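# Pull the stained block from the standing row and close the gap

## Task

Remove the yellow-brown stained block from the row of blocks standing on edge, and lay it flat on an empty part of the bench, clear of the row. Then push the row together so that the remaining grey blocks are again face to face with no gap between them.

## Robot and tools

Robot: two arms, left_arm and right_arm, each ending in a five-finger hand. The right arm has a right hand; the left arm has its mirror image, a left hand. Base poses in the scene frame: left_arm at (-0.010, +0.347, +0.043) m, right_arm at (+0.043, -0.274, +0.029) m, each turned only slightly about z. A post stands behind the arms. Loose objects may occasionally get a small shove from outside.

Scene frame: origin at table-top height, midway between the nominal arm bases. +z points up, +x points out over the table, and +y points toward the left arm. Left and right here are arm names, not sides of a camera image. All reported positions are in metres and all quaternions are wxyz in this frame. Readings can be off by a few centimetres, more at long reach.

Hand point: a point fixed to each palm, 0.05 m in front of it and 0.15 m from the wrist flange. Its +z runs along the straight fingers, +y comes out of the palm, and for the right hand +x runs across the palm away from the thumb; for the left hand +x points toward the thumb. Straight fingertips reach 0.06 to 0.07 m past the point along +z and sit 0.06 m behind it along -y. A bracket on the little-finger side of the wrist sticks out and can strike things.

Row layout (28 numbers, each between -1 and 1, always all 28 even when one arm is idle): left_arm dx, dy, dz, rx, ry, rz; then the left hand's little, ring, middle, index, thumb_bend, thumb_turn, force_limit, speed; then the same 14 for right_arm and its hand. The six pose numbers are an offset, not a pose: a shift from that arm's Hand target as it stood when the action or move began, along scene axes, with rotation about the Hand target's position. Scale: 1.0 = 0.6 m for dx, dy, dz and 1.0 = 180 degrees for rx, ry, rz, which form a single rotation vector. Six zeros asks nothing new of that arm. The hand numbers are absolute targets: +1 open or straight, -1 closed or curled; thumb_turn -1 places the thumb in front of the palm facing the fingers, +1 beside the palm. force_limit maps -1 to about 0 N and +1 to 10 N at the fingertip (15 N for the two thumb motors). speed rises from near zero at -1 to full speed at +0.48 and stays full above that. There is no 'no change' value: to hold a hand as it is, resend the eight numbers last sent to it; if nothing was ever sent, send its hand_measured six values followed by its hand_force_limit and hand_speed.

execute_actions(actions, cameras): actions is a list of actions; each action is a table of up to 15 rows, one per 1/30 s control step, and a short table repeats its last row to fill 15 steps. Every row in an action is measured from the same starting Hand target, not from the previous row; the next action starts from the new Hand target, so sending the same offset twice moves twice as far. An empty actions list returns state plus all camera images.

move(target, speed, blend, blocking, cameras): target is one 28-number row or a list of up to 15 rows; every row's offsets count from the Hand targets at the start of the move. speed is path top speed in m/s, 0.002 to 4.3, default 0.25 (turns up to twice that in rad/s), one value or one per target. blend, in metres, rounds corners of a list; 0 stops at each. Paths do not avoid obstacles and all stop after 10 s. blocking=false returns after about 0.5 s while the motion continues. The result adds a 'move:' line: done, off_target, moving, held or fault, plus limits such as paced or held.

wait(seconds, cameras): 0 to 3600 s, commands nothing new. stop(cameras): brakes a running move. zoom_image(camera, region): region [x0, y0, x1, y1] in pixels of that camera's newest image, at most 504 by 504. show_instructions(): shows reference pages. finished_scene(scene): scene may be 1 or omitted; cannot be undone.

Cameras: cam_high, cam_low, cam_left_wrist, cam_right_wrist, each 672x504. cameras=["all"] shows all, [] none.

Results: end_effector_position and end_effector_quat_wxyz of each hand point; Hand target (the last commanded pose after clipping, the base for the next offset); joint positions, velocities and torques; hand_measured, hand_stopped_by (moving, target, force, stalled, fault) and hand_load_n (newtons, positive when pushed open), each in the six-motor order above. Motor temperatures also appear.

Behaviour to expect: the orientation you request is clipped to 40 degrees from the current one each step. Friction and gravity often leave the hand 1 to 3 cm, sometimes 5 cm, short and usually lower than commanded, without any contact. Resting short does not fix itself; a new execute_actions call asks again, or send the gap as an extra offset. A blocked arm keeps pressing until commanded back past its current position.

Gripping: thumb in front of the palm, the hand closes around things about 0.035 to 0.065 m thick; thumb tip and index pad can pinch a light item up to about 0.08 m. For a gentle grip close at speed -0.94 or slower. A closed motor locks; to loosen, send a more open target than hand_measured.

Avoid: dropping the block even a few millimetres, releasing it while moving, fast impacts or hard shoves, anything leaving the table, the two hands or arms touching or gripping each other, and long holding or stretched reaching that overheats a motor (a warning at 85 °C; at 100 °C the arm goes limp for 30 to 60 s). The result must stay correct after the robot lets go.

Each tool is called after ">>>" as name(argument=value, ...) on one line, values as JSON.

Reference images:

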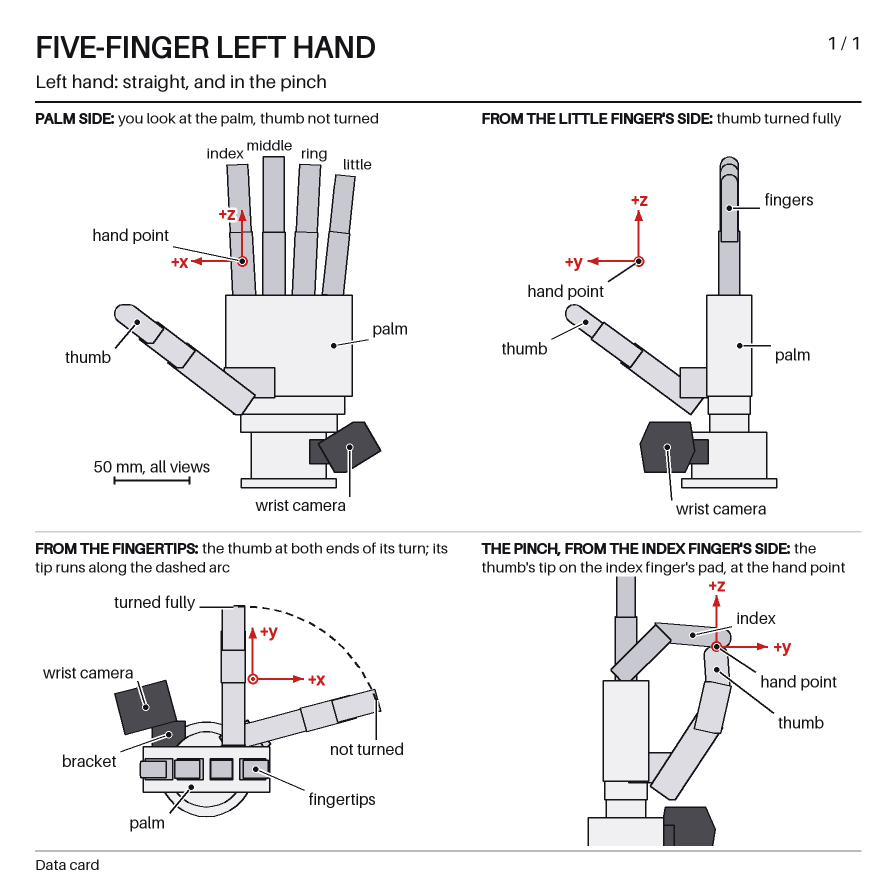

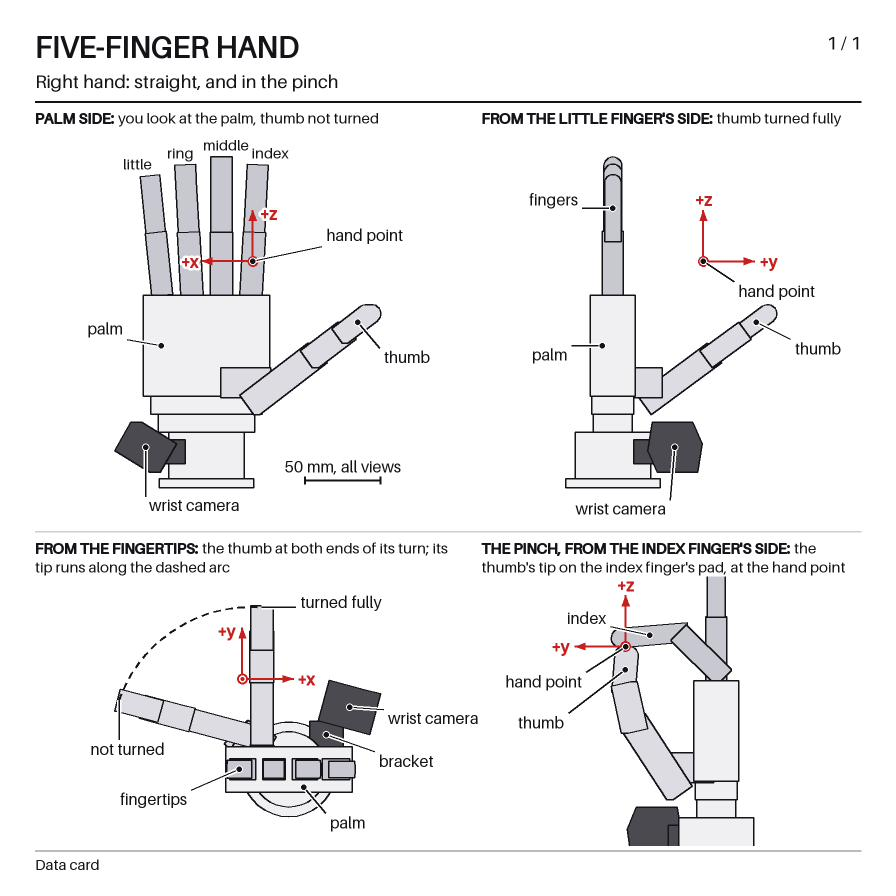

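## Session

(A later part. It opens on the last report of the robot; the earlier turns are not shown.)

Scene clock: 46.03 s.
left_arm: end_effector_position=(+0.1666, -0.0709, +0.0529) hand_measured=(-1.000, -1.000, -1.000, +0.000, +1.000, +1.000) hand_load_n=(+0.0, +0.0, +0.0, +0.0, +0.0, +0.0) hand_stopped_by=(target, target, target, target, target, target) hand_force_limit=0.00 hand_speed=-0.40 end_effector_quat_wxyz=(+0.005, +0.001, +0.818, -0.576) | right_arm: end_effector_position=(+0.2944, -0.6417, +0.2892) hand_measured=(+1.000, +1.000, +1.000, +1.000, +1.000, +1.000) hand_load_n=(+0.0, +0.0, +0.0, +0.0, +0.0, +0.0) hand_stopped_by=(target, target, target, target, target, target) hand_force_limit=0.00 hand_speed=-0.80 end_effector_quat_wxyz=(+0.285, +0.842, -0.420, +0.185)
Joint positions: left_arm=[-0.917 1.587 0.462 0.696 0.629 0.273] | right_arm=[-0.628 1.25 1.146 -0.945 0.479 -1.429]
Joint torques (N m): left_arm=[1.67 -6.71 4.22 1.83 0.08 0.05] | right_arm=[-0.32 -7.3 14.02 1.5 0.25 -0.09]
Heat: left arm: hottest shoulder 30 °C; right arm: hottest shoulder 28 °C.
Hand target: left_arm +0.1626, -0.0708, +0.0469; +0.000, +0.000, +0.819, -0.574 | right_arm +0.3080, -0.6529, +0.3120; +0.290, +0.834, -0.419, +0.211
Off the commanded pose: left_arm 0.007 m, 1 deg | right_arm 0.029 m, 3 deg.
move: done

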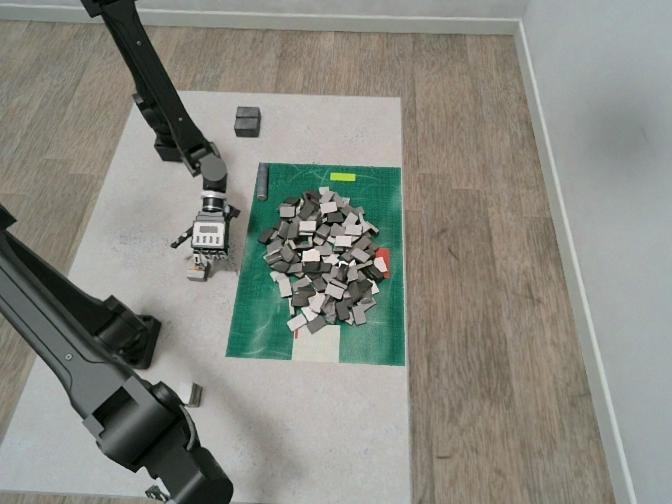

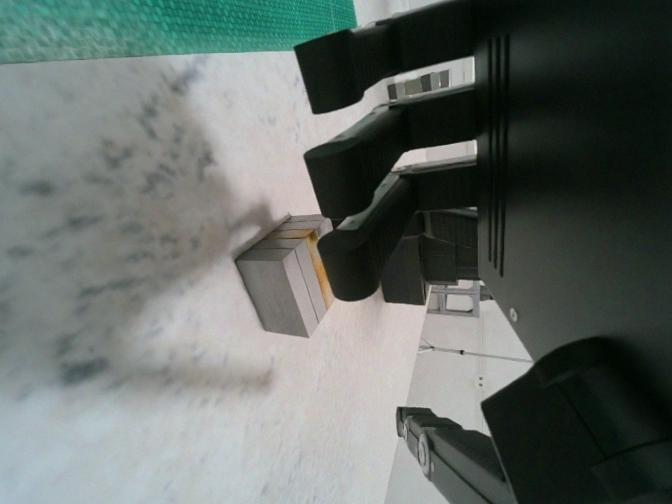

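>>> move(target=[-0.008,0,-0.01,0,0,0, -1,-1,-1,0,1,1, 0,-0.4, 0,0,0,0,0,0, 1,1,1,1,1,1, 0,-0.8], speed=0.04, cameras=["cam_high","cam_left_wrist"])

>>> zoom_image(camera="cam_high", region=[182, 250, 218, 284])

>>> zoom_image(camera="cam_left_wrist", region=[220, 180, 420, 340])

Scene clock: 47.27 s.
left_arm: end_effector_position=(+0.1628, -0.0705, +0.0460) hand_measured=(-1.000, -1.000, -1.000, +0.000, +1.000, +1.000) hand_load_n=(+0.0, +0.0, +0.0, +0.0, +0.0, -0.5) hand_stopped_by=(target, target, target, target, target, target) hand_force_limit=0.00 hand_speed=-0.40 end_effector_quat_wxyz=(+0.006, +0.003, +0.818, -0.575) | right_arm: end_effector_position=(+0.2944, -0.6417, +0.2892) hand_measured=(+1.000, +1.000, +1.000, +1.000, +1.000, +1.000) hand_load_n=(+0.0, +0.0, +0.0, +0.0, +0.0, +0.0) hand_stopped_by=(target, target, target, target, target, target) hand_force_limit=0.00 hand_speed=-0.80 end_effector_quat_wxyz=(+0.285, +0.842, -0.420, +0.185)
Joint positions: left_arm=[-0.926 1.608 0.451 0.729 0.618 0.273] | right_arm=[-0.628 1.25 1.146 -0.945 0.479 -1.429]
Joint velocities: left_arm=[within noise] | right_arm=[-0.005 -0.015 0.002 -0.046 -0.022 -0.051]
Joint torques (N m): left_arm=[1.08 -6.42 4.05 1.65 0.09 0.02] | right_arm=[-0.62 -7.77 14.08 1.55 0.18 -0.08]
Heat: left arm: hottest shoulder 30 °C; right arm: hottest shoulder 28 °C.
Hand target: left_arm +0.1579, -0.0707, +0.0408; +0.001, +0.000, +0.819, -0.574 | right_arm +0.3080, -0.6529, +0.3120; +0.290, +0.834, -0.419, +0.211
Off the commanded pose: left_arm 0.007 m, 1 deg | right_arm 0.029 m, 3 deg.
move: done

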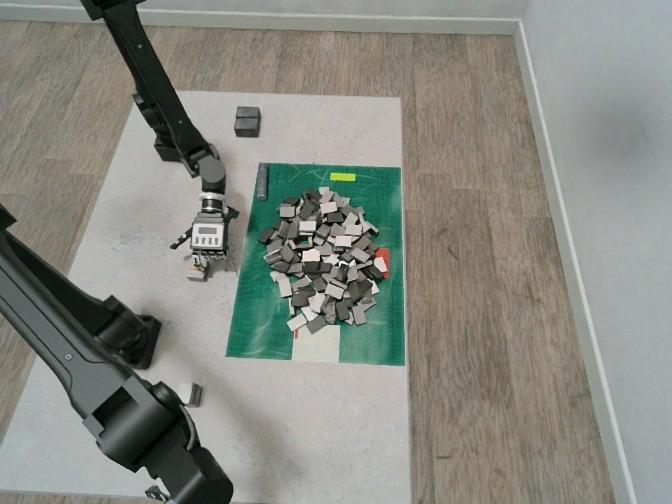

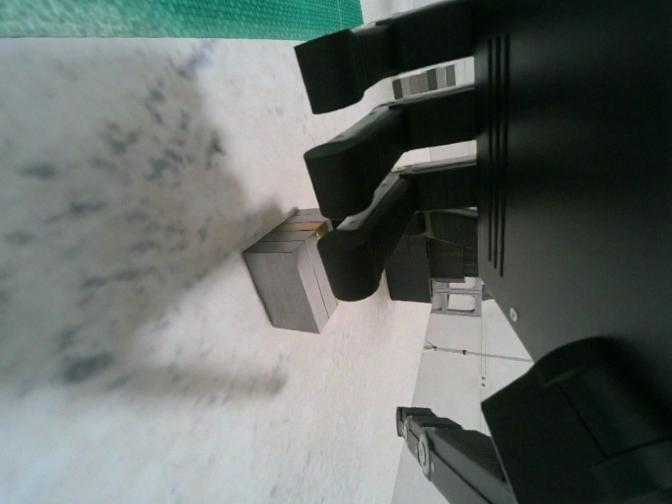

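Scaled by 14.000 from the camera's image (finer frame: 960x720).

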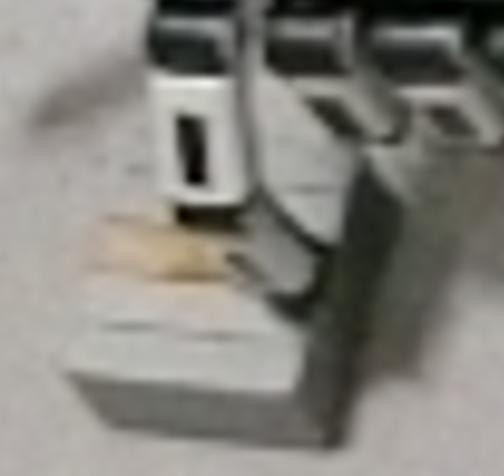

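Scaled by 2.520 from the camera's image (finer frame: 960x720).

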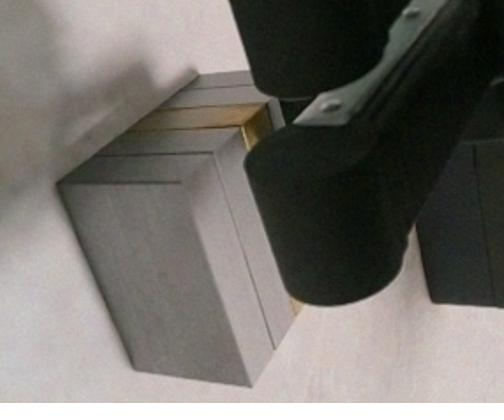

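>>> move(target=[-0.006,-0.004,-0.006,0,0,0, -1,-1,-1,0,1,1, 0,-0.4, 0,0,0,0,0,0, 1,1,1,1,1,1, 0,-0.8], speed=0.03, cameras=["cam_high","cam_left_wrist"])

>>> zoom_image(camera="cam_high", region=[182, 250, 218, 284])

>>> zoom_image(camera="cam_left_wrist", region=[220, 180, 420, 340])

Scene clock: 48.97 s.
left_arm: end_effector_position=(+0.1599, -0.0740, +0.0434) hand_measured=(-1.000, -1.000, -1.000, +0.000, +1.000, +1.000) hand_load_n=(+0.0, +0.0, +0.0, +0.0, +0.0, +0.0) hand_stopped_by=(target, target, target, target, target, target) hand_force_limit=0.00 hand_speed=-0.40 end_effector_quat_wxyz=(+0.008, +0.004, +0.817, -0.576) | right_arm: end_effector_position=(+0.2944, -0.6417, +0.2892) hand_measured=(+1.000, +1.000, +1.000, +1.000, +1.000, +1.000) hand_load_n=(+0.0, +0.0, +0.0, +0.0, +0.0, +0.0) hand_stopped_by=(target, target, target, target, target, target) hand_force_limit=0.00 hand_speed=-0.80 end_effector_quat_wxyz=(+0.285, +0.842, -0.420, +0.185)
Joint positions: left_arm=[-0.94 1.622 0.451 0.75 0.606 0.269] | right_arm=[-0.628 1.25 1.146 -0.945 0.479 -1.429]
Joint torques (N m): left_arm=[0.73 -6.71 3.82 1.83 0.07 -0.07] | right_arm=[-1.14 -7.77 14.17 1.52 0.27 -0.09]
Heat: left arm: hottest shoulder 30 °C; right arm: hottest shoulder 28 °C.
Hand target: left_arm +0.1544, -0.0732, +0.0373; +0.001, +0.000, +0.819, -0.574 | right_arm +0.3080, -0.6529, +0.3120; +0.290, +0.834, -0.419, +0.211
Off the commanded pose: left_arm 0.008 m, 1 deg | right_arm 0.029 m, 3 deg.
move: done

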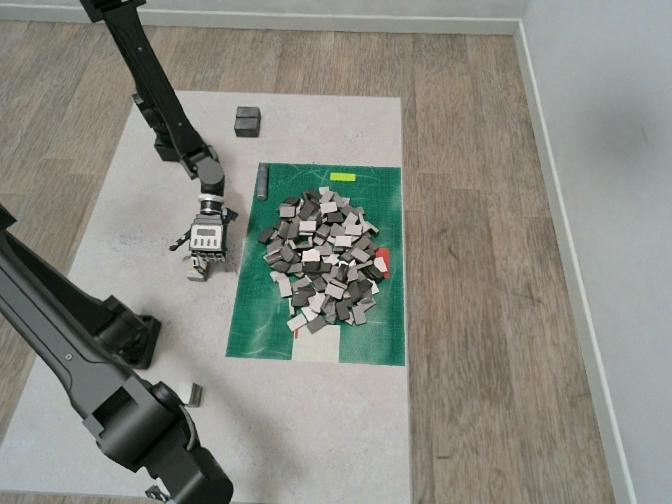

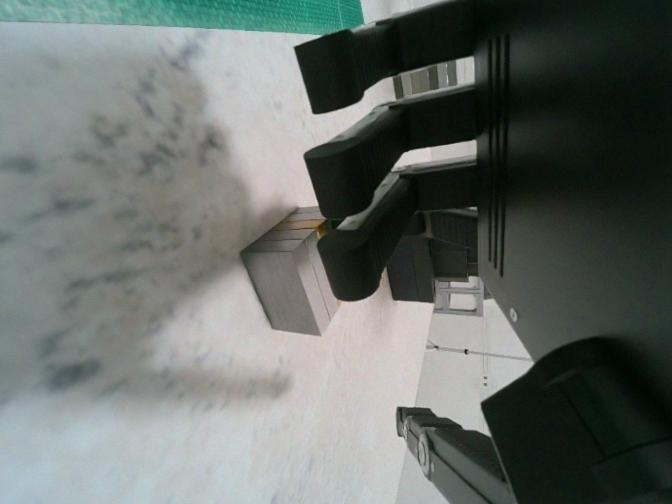

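Scaled by 14.000 from the camera's image (finer frame: 960x720).

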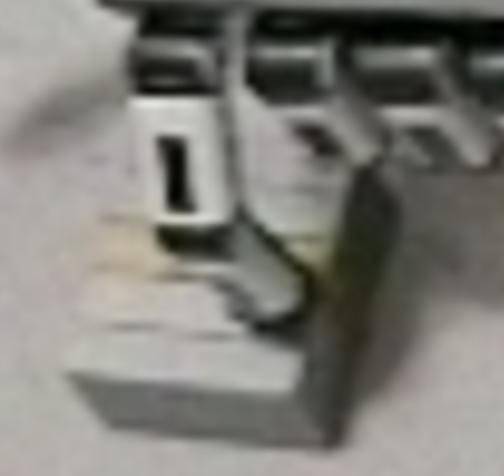

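Scaled by 2.520 from the camera's image (finer frame: 960x720).

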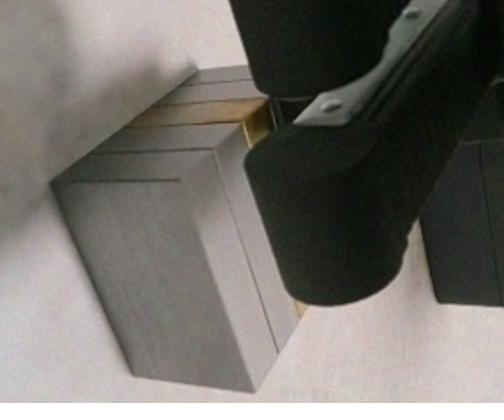

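>>> move(target=[0,0.0,-0.006,0,0,0, -1,-1,-1,0,1,1, 0,-0.4, 0,0,0,0,0,0, 1,1,1,1,1,1, 0,-0.8], speed=0.03, cameras=[])

Scene clock: 49.93 s.
left_arm: end_effector_position=(+0.1606, -0.0749, +0.0419) hand_measured=(-1.000, -1.000, -1.000, +0.000, +1.000, +1.000) hand_load_n=(+0.0, +0.5, +0.0, +0.0, +0.0, +0.0) hand_stopped_by=(target, target, target, target, target, target) hand_force_limit=0.00 hand_speed=-0.40 end_effector_quat_wxyz=(+0.009, +0.005, +0.816, -0.578) | right_arm: end_effector_position=(+0.2944, -0.6417, +0.2892) hand_measured=(+1.000, +1.000, +1.000, +1.000, +1.000, +1.000) hand_load_n=(+0.0, +0.0, +0.0, +0.0, -0.5, -0.5) hand_stopped_by=(target, target, target, target, target, target) hand_force_limit=0.00 hand_speed=-0.80 end_effector_quat_wxyz=(+0.285, +0.842, -0.420, +0.185)
Joint positions: left_arm=[-0.94 1.633 0.451 0.767 0.606 0.267] | right_arm=[-0.628 1.25 1.146 -0.945 0.479 -1.429]
Joint torques (N m): left_arm=[1.67 -6.42 3.73 1.61 0.08 -0.02] | right_arm=[-0.67 -7.77 14.09 1.62 0.25 -0.1]
Heat: left arm: hottest shoulder 30 °C; right arm: hottest shoulder 28 °C.
Hand target: left_arm +0.1544, -0.0731, +0.0336; +0.001, +0.000, +0.819, -0.574 | right_arm +0.3080, -0.6529, +0.3120; +0.290, +0.834, -0.419, +0.211
Off the commanded pose: left_arm 0.010 m, 1 deg | right_arm 0.029 m, 3 deg.
move: done

>>> move(target=[0,0.0,-0.008,0,0,0, -1,-1,-1,0,1,1, 0,-0.4, 0,0,0,0,0,0, 1,1,1,1,1,1, 0,-0.8], speed=0.03, cameras=["cam_high","cam_left_wrist"])

>>> zoom_image(camera="cam_high", region=[182, 250, 218, 284])

>>> zoom_image(camera="cam_left_wrist", region=[220, 180, 420, 340])

Scene clock: 50.77 s.
left_arm: end_effector_position=(+0.1610, -0.0769, +0.0416) hand_measured=(-1.000, -1.000, -1.000, +0.000, +1.000, +1.000) hand_load_n=(+0.0, +0.0, +0.0, +0.0, +0.0, -0.5) hand_stopped_by=(target, target, target, target, target, target) hand_force_limit=0.00 hand_speed=-0.40 end_effector_quat_wxyz=(+0.010, +0.005, +0.813, -0.583) | right_arm: end_effector_position=(+0.2944, -0.6417, +0.2892) hand_measured=(+1.000, +1.000, +1.000, +1.000, +1.000, +1.000) hand_load_n=(+0.0, +0.0, +0.0, +0.0, +0.0, +0.0) hand_stopped_by=(target, target, target, target, target, target) hand_force_limit=0.00 hand_speed=-0.80 end_effector_quat_wxyz=(+0.285, +0.842, -0.420, +0.185)
Joint positions: left_arm=[-0.941 1.646 0.451 0.793 0.607 0.262] | right_arm=[-0.628 1.25 1.146 -0.945 0.479 -1.429]
Joint torques (N m): left_arm=[1.2 -5.95 3.44 1.47 0.05 0.02] | right_arm=[-0.67 -7.82 14.11 1.47 0.22 -0.11]
Heat: left arm: hottest shoulder 30 °C; right arm: hottest shoulder 28 °C.
Hand target: left_arm +0.1544, -0.0732, +0.0289; +0.001, +0.000, +0.819, -0.574 | right_arm +0.3080, -0.6529, +0.3120; +0.290, +0.834, -0.419, +0.211
Off the commanded pose: left_arm 0.015 m, 2 deg | right_arm 0.029 m, 3 deg.
move: off_target (left_arm)

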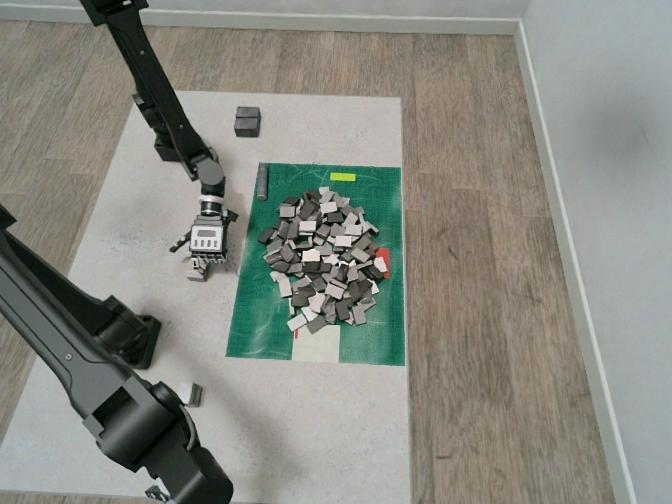

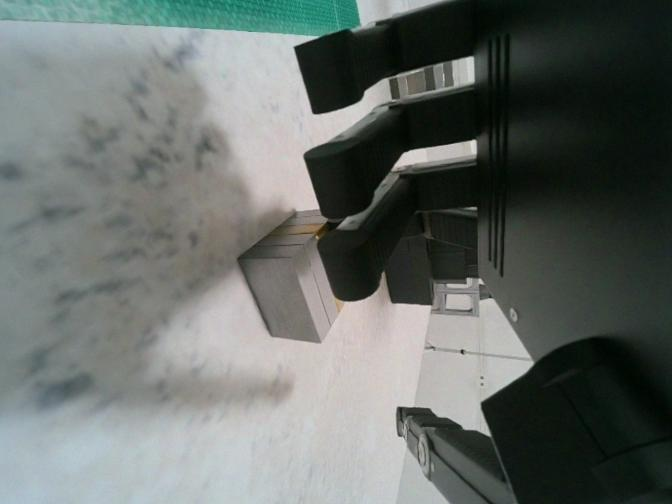

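Scaled by 14.000 from the camera's image (finer frame: 960x720).

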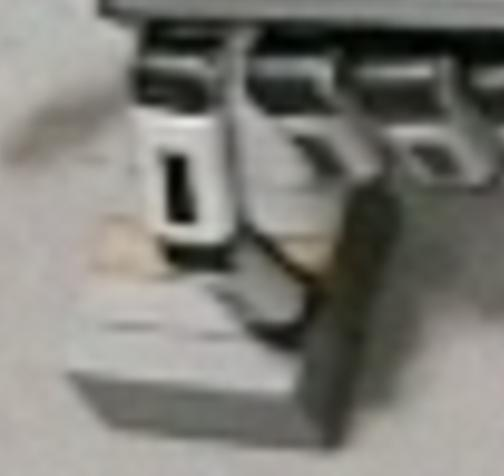

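Scaled by 2.520 from the camera's image (finer frame: 960x720).

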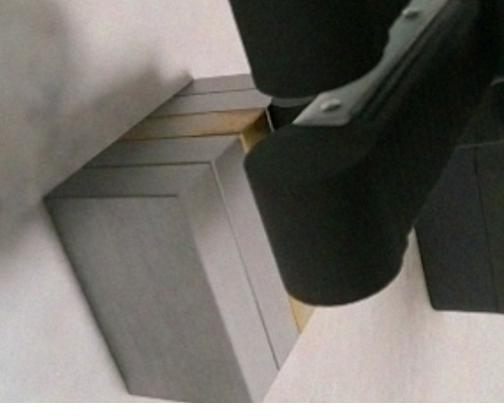

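>>> move(target=[0.03,0.0,-0.004,0,0,0, -1,-1,-1,0,1,1, 0,-0.4, 0,0,0,0,0,0, 1,1,1,1,1,1, 0,-0.8], speed=0.03, cameras=["cam_high","cam_left_wrist"])

>>> zoom_image(camera="cam_high", region=[182, 250, 218, 284])

>>> zoom_image(camera="cam_left_wrist", region=[220, 180, 420, 340])

Scene clock: 53.07 s.
left_arm: end_effector_position=(+0.1622, -0.0750, +0.0408) hand_measured=(-1.000, -1.000, -1.000, +0.000, +1.000, +1.000) hand_load_n=(+0.0, +0.0, +0.0, +0.0, +0.0, +0.0) hand_stopped_by=(target, target, target, target, target, target) hand_force_limit=0.00 hand_speed=-0.40 end_effector_quat_wxyz=(-0.004, +0.009, +0.811, -0.585) | right_arm: end_effector_position=(+0.2944, -0.6417, +0.2892) hand_measured=(+1.000, +1.000, +1.000, +1.000, +1.000, +1.000) hand_load_n=(+0.0, -0.5, +0.0, +0.0, +0.0, +0.0) hand_stopped_by=(target, target, target, target, target, target) hand_force_limit=0.00 hand_speed=-0.80 end_effector_quat_wxyz=(+0.285, +0.842, -0.420, +0.185)
Joint positions: left_arm=[-0.921 1.659 0.459 0.793 0.653 0.261] | right_arm=[-0.628 1.25 1.146 -0.945 0.479 -1.429]
Joint torques (N m): left_arm=[2.84 -5.48 5.11 0.79 -0.19 0.19] | right_arm=[-0.73 -7.65 14.02 1.52 0.2 -0.04]
Heat: left arm: hottest shoulder 30 °C; right arm: hottest elbow 29 °C.
Hand target: left_arm +0.1723, -0.0732, +0.0265; +0.000, +0.000, +0.819, -0.574 | right_arm +0.3080, -0.6529, +0.3120; +0.290, +0.834, -0.419, +0.211
Off the commanded pose: left_arm 0.018 m, 2 deg | right_arm 0.029 m, 3 deg.
move: off_target (left_arm)

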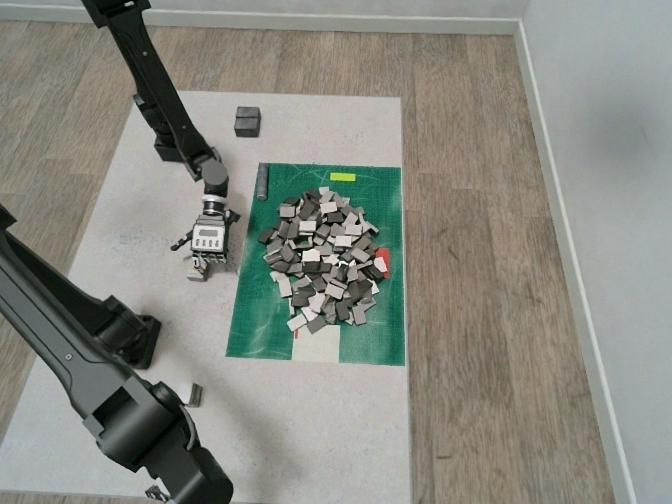

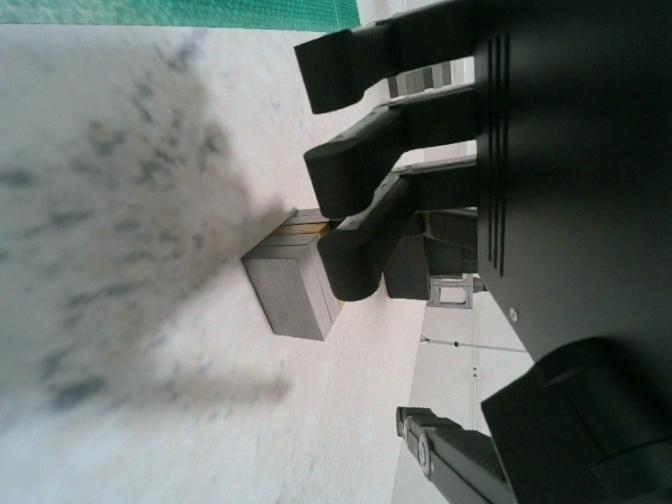

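Scaled by 14.000 from the camera's image (finer frame: 960x720).

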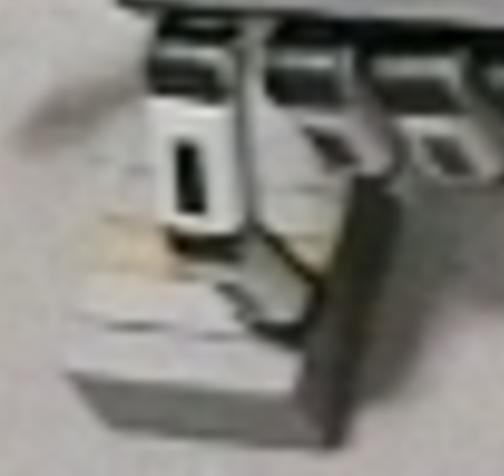

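Scaled by 2.520 from the camera's image (finer frame: 960x720).

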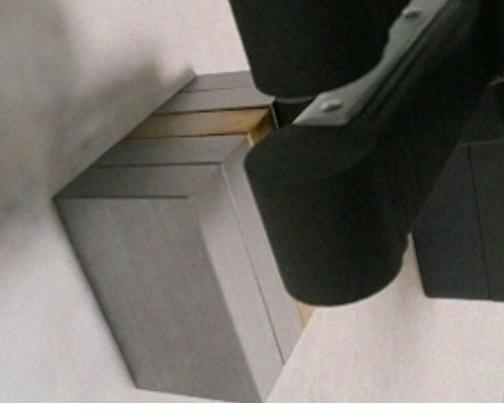

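>>> move(target=[0.033,0.0,0,0,0,0, -1,-1,-1,0,1,1, 0,-0.4, 0,0,0,0,0,0, 1,1,1,1,1,1, 0,-0.8], speed=0.03, cameras=["cam_high","cam_left_wrist"])

>>> zoom_image(camera="cam_high", region=[182, 250, 218, 284])

>>> zoom_image(camera="cam_left_wrist", region=[220, 180, 420, 340])

Scene clock: 54.60 s.
left_arm: end_effector_position=(+0.1887, -0.0721, +0.0355) hand_measured=(-1.000, -1.000, -1.000, +0.000, +1.000, +1.000) hand_load_n=(+0.0, +0.5, +0.0, +0.0, +0.0, +0.0) hand_stopped_by=(target, target, target, target, target, target) hand_force_limit=0.00 hand_speed=-0.40 end_effector_quat_wxyz=(+0.003, -0.001, +0.814, -0.581) | right_arm: end_effector_position=(+0.2944, -0.6417, +0.2892) hand_measured=(+1.000, +1.000, +1.000, +1.000, +1.000, +1.000) hand_load_n=(+0.0, -0.5, +0.0, +0.0, +0.0, +0.0) hand_stopped_by=(target, target, target, target, target, target) hand_force_limit=0.00 hand_speed=-0.80 end_effector_quat_wxyz=(+0.285, +0.842, -0.420, +0.185)
Joint positions: left_arm=[-0.865 1.688 0.496 0.762 0.68 0.285] | right_arm=[-0.628 1.25 1.146 -0.945 0.479 -1.429]
Joint torques (N m): left_arm=[2.02 -6.95 5.3 0.69 0.25 0.24] | right_arm=[-0.91 -7.59 14.09 1.51 0.16 -0.12]
Heat: left arm: hottest shoulder 30 °C; right arm: hottest elbow 29 °C.
Hand target: left_arm +0.1921, -0.0733, +0.0266; +0.001, +0.000, +0.819, -0.574 | right_arm +0.3080, -0.6529, +0.3120; +0.290, +0.834, -0.419, +0.211
Off the commanded pose: left_arm 0.010 m, 1 deg | right_arm 0.029 m, 3 deg.
move: done

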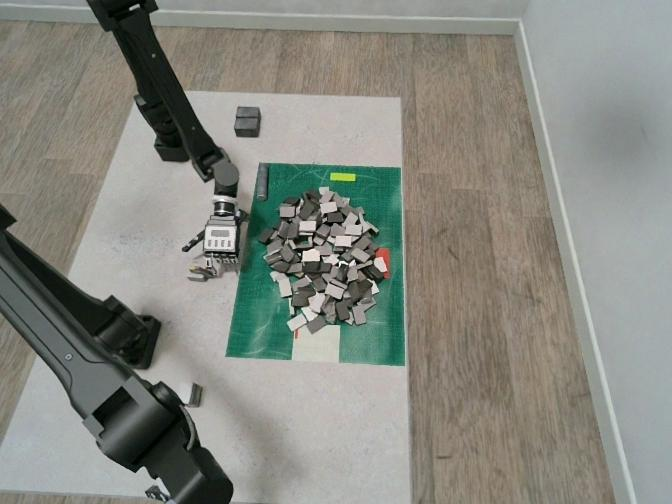

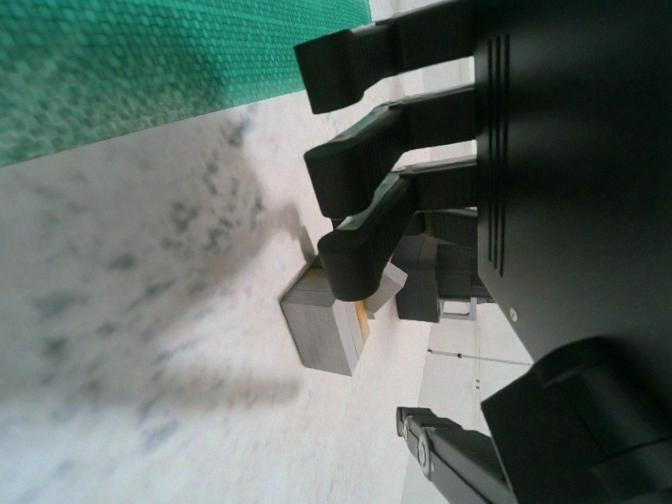

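Scaled by 14.000 from the camera's image (finer frame: 960x720).

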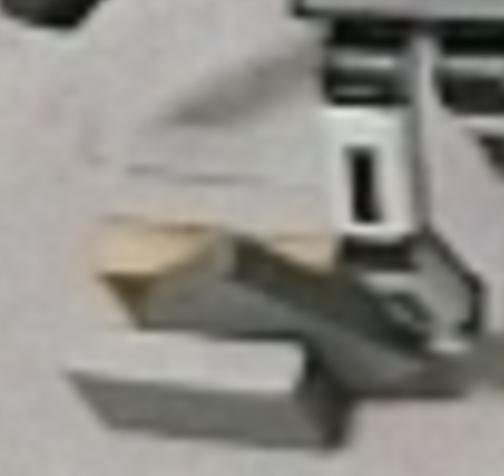

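Scaled by 2.520 from the camera's image (finer frame: 960x720).

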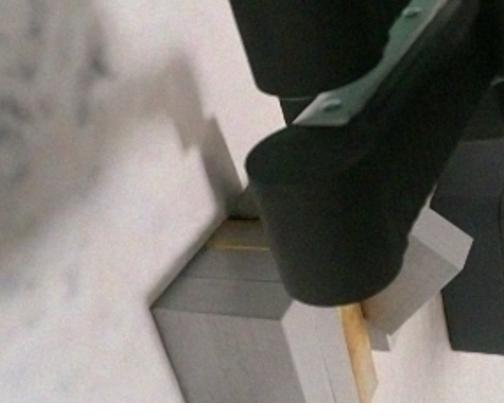

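>>> move(target=[0,0.0,0.1,0,0,0, -1,-1,-1,0,1,1, 0,-0.4, 0,0,0,0,0,0, 1,1,1,1,1,1, 0,-0.8], speed=0.06, cameras=["cam_high","cam_left_wrist","cam_right_wrist"])

>>> zoom_image(camera="cam_high", region=[177, 250, 227, 290])

>>> zoom_image(camera="cam_left_wrist", region=[180, 220, 380, 400])

Scene clock: 56.77 s.
left_arm: end_effector_position=(+0.1807, -0.0629, +0.0724) hand_measured=(-1.000, -1.000, -1.000, +0.000, +1.000, +1.000) hand_load_n=(+0.0, +0.0, +0.0, +0.0, +0.0, +0.0) hand_stopped_by=(target, target, target, target, target, target) hand_force_limit=0.00 hand_speed=-0.40 end_effector_quat_wxyz=(-0.012, -0.011, +0.826, -0.564) | right_arm: end_effector_position=(+0.2944, -0.6417, +0.2892) hand_measured=(+1.000, +1.000, +1.000, +1.000, +1.000, +1.000) hand_load_n=(+0.0, +0.0, +0.0, +0.0, +0.0, +0.0) hand_stopped_by=(target, target, target, target, target, target) hand_force_limit=0.00 hand_speed=-0.80 end_effector_quat_wxyz=(+0.285, +0.842, -0.420, +0.185)
Joint positions: left_arm=[-0.864 1.51 0.505 0.517 0.681 0.289] | right_arm=[-0.628 1.25 1.146 -0.945 0.479 -1.429]
Joint torques (N m): left_arm=[2.37 -8.41 7.54 0.83 0.29 0.2] | right_arm=[-0.85 -7.41 14.22 1.35 0.23 -0.1]
Heat: left arm: hottest shoulder 30 °C; right arm: hottest elbow 29 °C.
Hand target: left_arm +0.1922, -0.0732, +0.0865; +0.001, +0.000, +0.819, -0.574 | right_arm +0.3080, -0.6529, +0.3120; +0.290, +0.834, -0.419, +0.211
Off the commanded pose: left_arm 0.021 m, 2 deg | right_arm 0.029 m, 3 deg.
move: off_target (left_arm)

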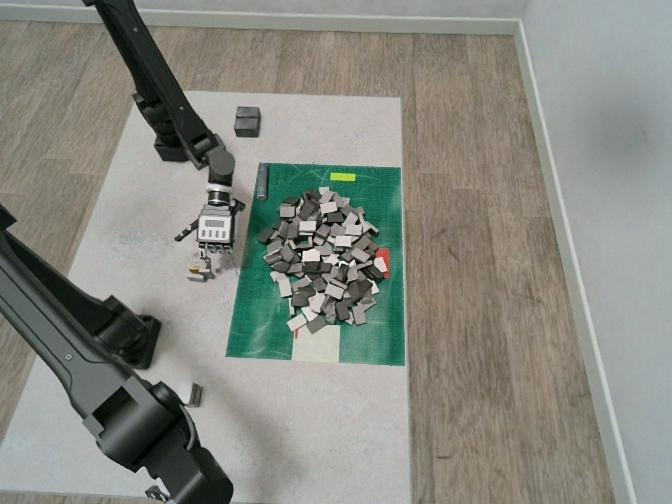

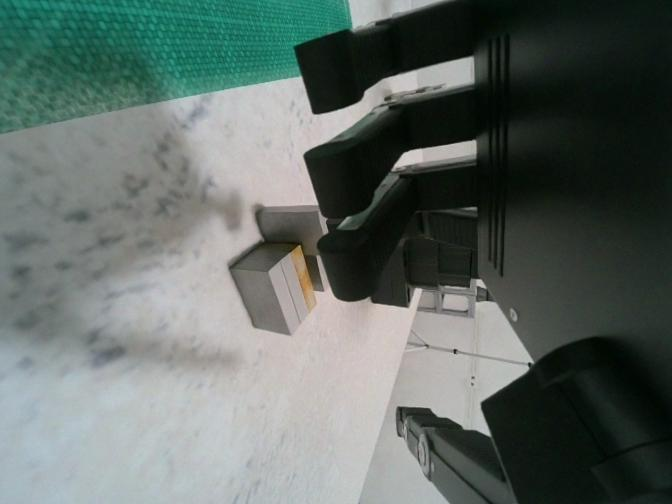

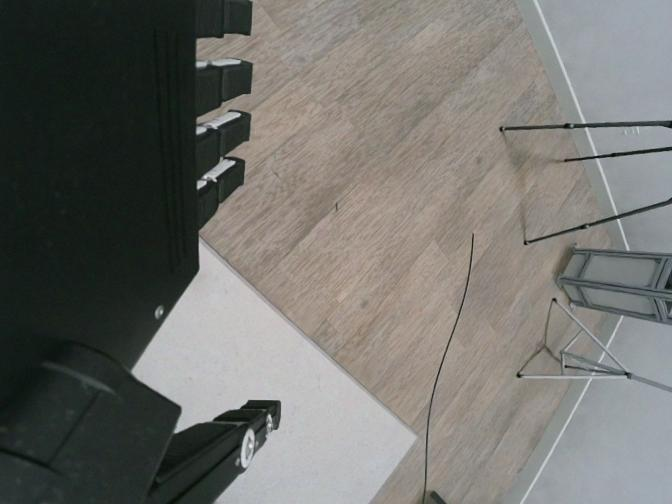

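Scaled by 10.080 from the camera's image (finer frame: 960x720).

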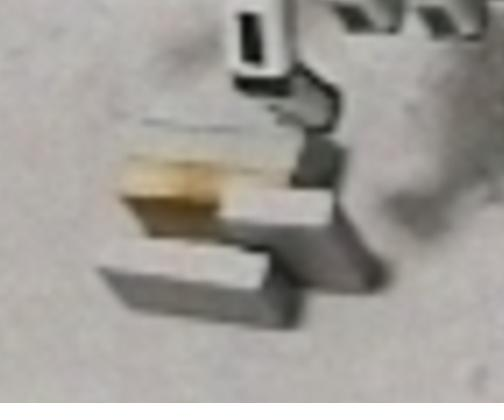

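Scaled by 2.520 from the camera's image (finer frame: 960x720).

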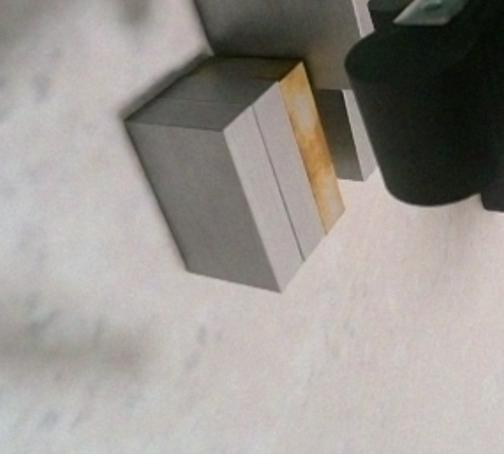

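>>> move(target=[-0.090,0.0137,-0.0525,0,0,0, -1,-1,-1,0,1,1, 0,-0.4, 0,0,0,0,0,0, 1,1,1,1,1,1, 0,-0.8], speed=0.06, cameras=["cam_high","cam_left_wrist"])

>>> zoom_image(camera="cam_high", region=[182, 250, 218, 284])

>>> zoom_image(camera="cam_left_wrist", region=[220, 180, 420, 340])

Scene clock: 61.43 s.
left_arm: end_effector_position=(+0.1424, -0.0650, +0.0599) hand_measured=(-1.000, -1.000, -1.000, +0.000, +1.000, +1.000) hand_load_n=(+0.5, +0.0, +0.0, +0.0, +0.0, +0.0) hand_stopped_by=(target, target, target, target, target, target) hand_force_limit=0.00 hand_speed=-0.40 end_effector_quat_wxyz=(+0.007, +0.005, +0.818, -0.575) | right_arm: end_effector_position=(+0.2944, -0.6417, +0.2892) hand_measured=(+1.000, +1.000, +1.000, +1.000, +1.000, +1.000) hand_load_n=(+0.0, +0.0, +0.0, +0.0, +0.0, +0.0) hand_stopped_by=(target, target, target, target, target, target) hand_force_limit=0.00 hand_speed=-0.80 end_effector_quat_wxyz=(+0.285, +0.842, -0.420, +0.185)
Joint positions: left_arm=[-0.967 1.521 0.411 0.694 0.583 0.257] | right_arm=[-0.628 1.25 1.146 -0.945 0.479 -1.429]
Joint torques (N m): left_arm=[1.2 -5.77 4.37 1.57 0.06 -0.04] | right_arm=[-0.5 -7.65 14.02 1.55 0.21 -0.07]
Heat: left arm: hottest shoulder 30 °C; right arm: hottest elbow 30 °C.
Hand target: left_arm +0.1382, -0.0650, +0.0550; +0.001, +0.000, +0.819, -0.574 | right_arm +0.3080, -0.6529, +0.3120; +0.290, +0.834, -0.419, +0.211
Off the commanded pose: left_arm 0.007 m, 1 deg | right_arm 0.029 m, 3 deg.
move: done

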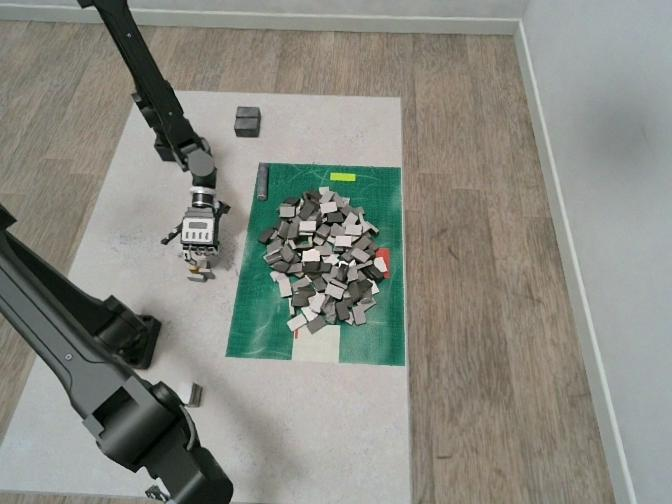

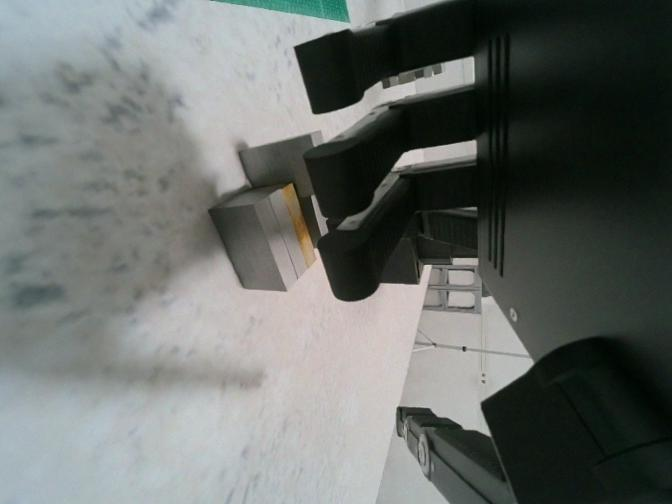

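Scaled by 14.000 from the camera's image (finer frame: 960x720).

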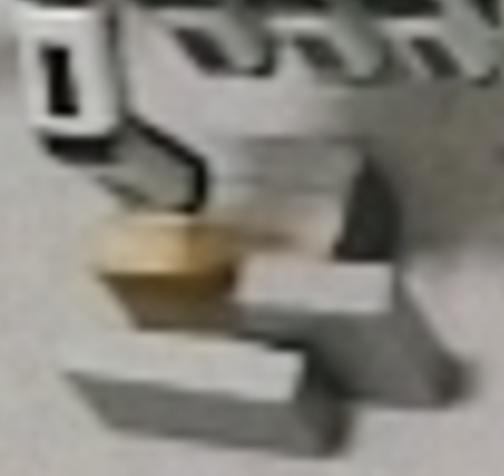

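Scaled by 2.520 from the camera's image (finer frame: 960x720).

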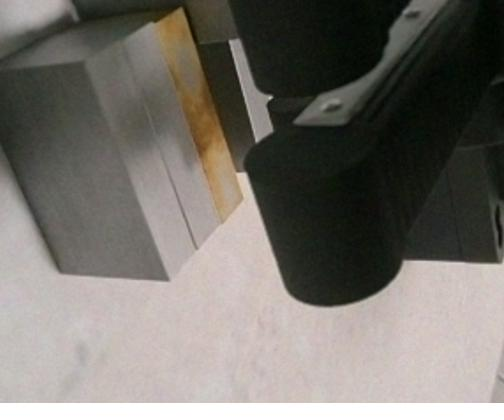

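>>> move(target=[0.0,-0.005,-0.026,0,0,0, -1,-1,-1,0,1,1, 0,-0.4, 0,0,0,0,0,0, 1,1,1,1,1,1, 0,-0.8], speed=0.04, cameras=["cam_high","cam_left_wrist"])

>>> zoom_image(camera="cam_high", region=[182, 250, 218, 284])

>>> zoom_image(camera="cam_left_wrist", region=[220, 180, 420, 340])

Scene clock: 63.10 s.
left_arm: end_effector_position=(+0.1431, -0.0672, +0.0431) hand_measured=(-1.000, -1.000, -1.000, +0.000, +1.000, +1.000) hand_load_n=(+0.0, +0.0, +0.0, +0.0, +0.0, +0.0) hand_stopped_by=(target, target, target, target, target, target) hand_force_limit=0.00 hand_speed=-0.40 end_effector_quat_wxyz=(+0.007, +0.003, +0.819, -0.574) | right_arm: end_effector_position=(+0.2944, -0.6417, +0.2892) hand_measured=(+1.000, +1.000, +1.000, +1.000, +1.000, +1.000) hand_load_n=(+0.0, +0.0, +0.0, +0.0, +0.0, +0.0) hand_stopped_by=(target, target, target, target, target, target) hand_force_limit=0.00 hand_speed=-0.80 end_effector_quat_wxyz=(+0.285, +0.842, -0.420, +0.185)
Joint positions: left_arm=[-0.97 1.596 0.411 0.767 0.578 0.253] | right_arm=[-0.628 1.25 1.146 -0.945 0.479 -1.429]
Joint torques (N m): left_arm=[1.2 -5.77 3.86 1.77 0.07 -0.03] | right_arm=[0.03 -7.36 14.11 1.35 0.22 -0.09]
Heat: left arm: hottest shoulder 30 °C; right arm: hottest elbow 30 °C.
Hand target: left_arm +0.1382, -0.0680, +0.0394; +0.001, +0.000, +0.819, -0.574 | right_arm +0.3080, -0.6529, +0.3120; +0.290, +0.834, -0.419, +0.211
Off the commanded pose: left_arm 0.006 m, 1 deg | right_arm 0.029 m, 3 deg.
move: done

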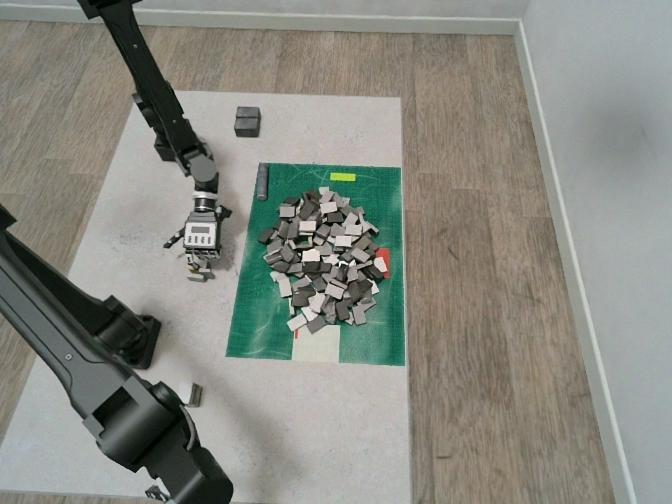

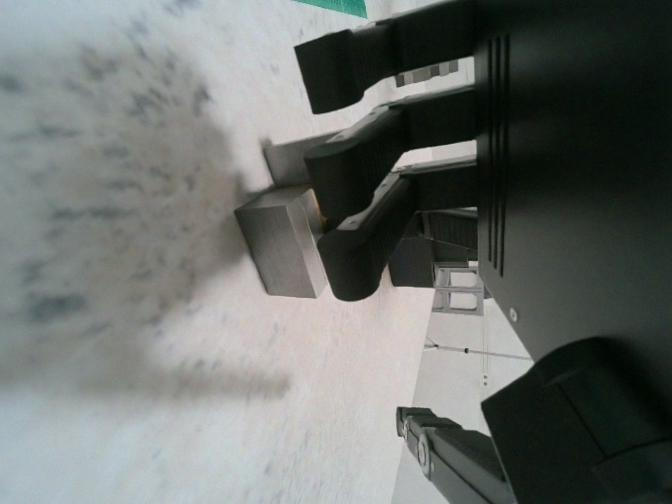

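Scaled by 14.000 from the camera's image (finer frame: 960x720).

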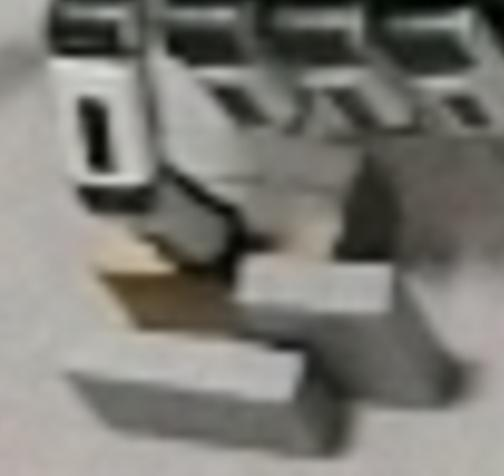

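Scaled by 2.520 from the camera's image (finer frame: 960x720).

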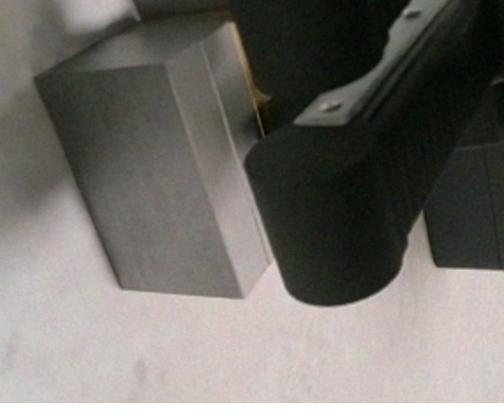

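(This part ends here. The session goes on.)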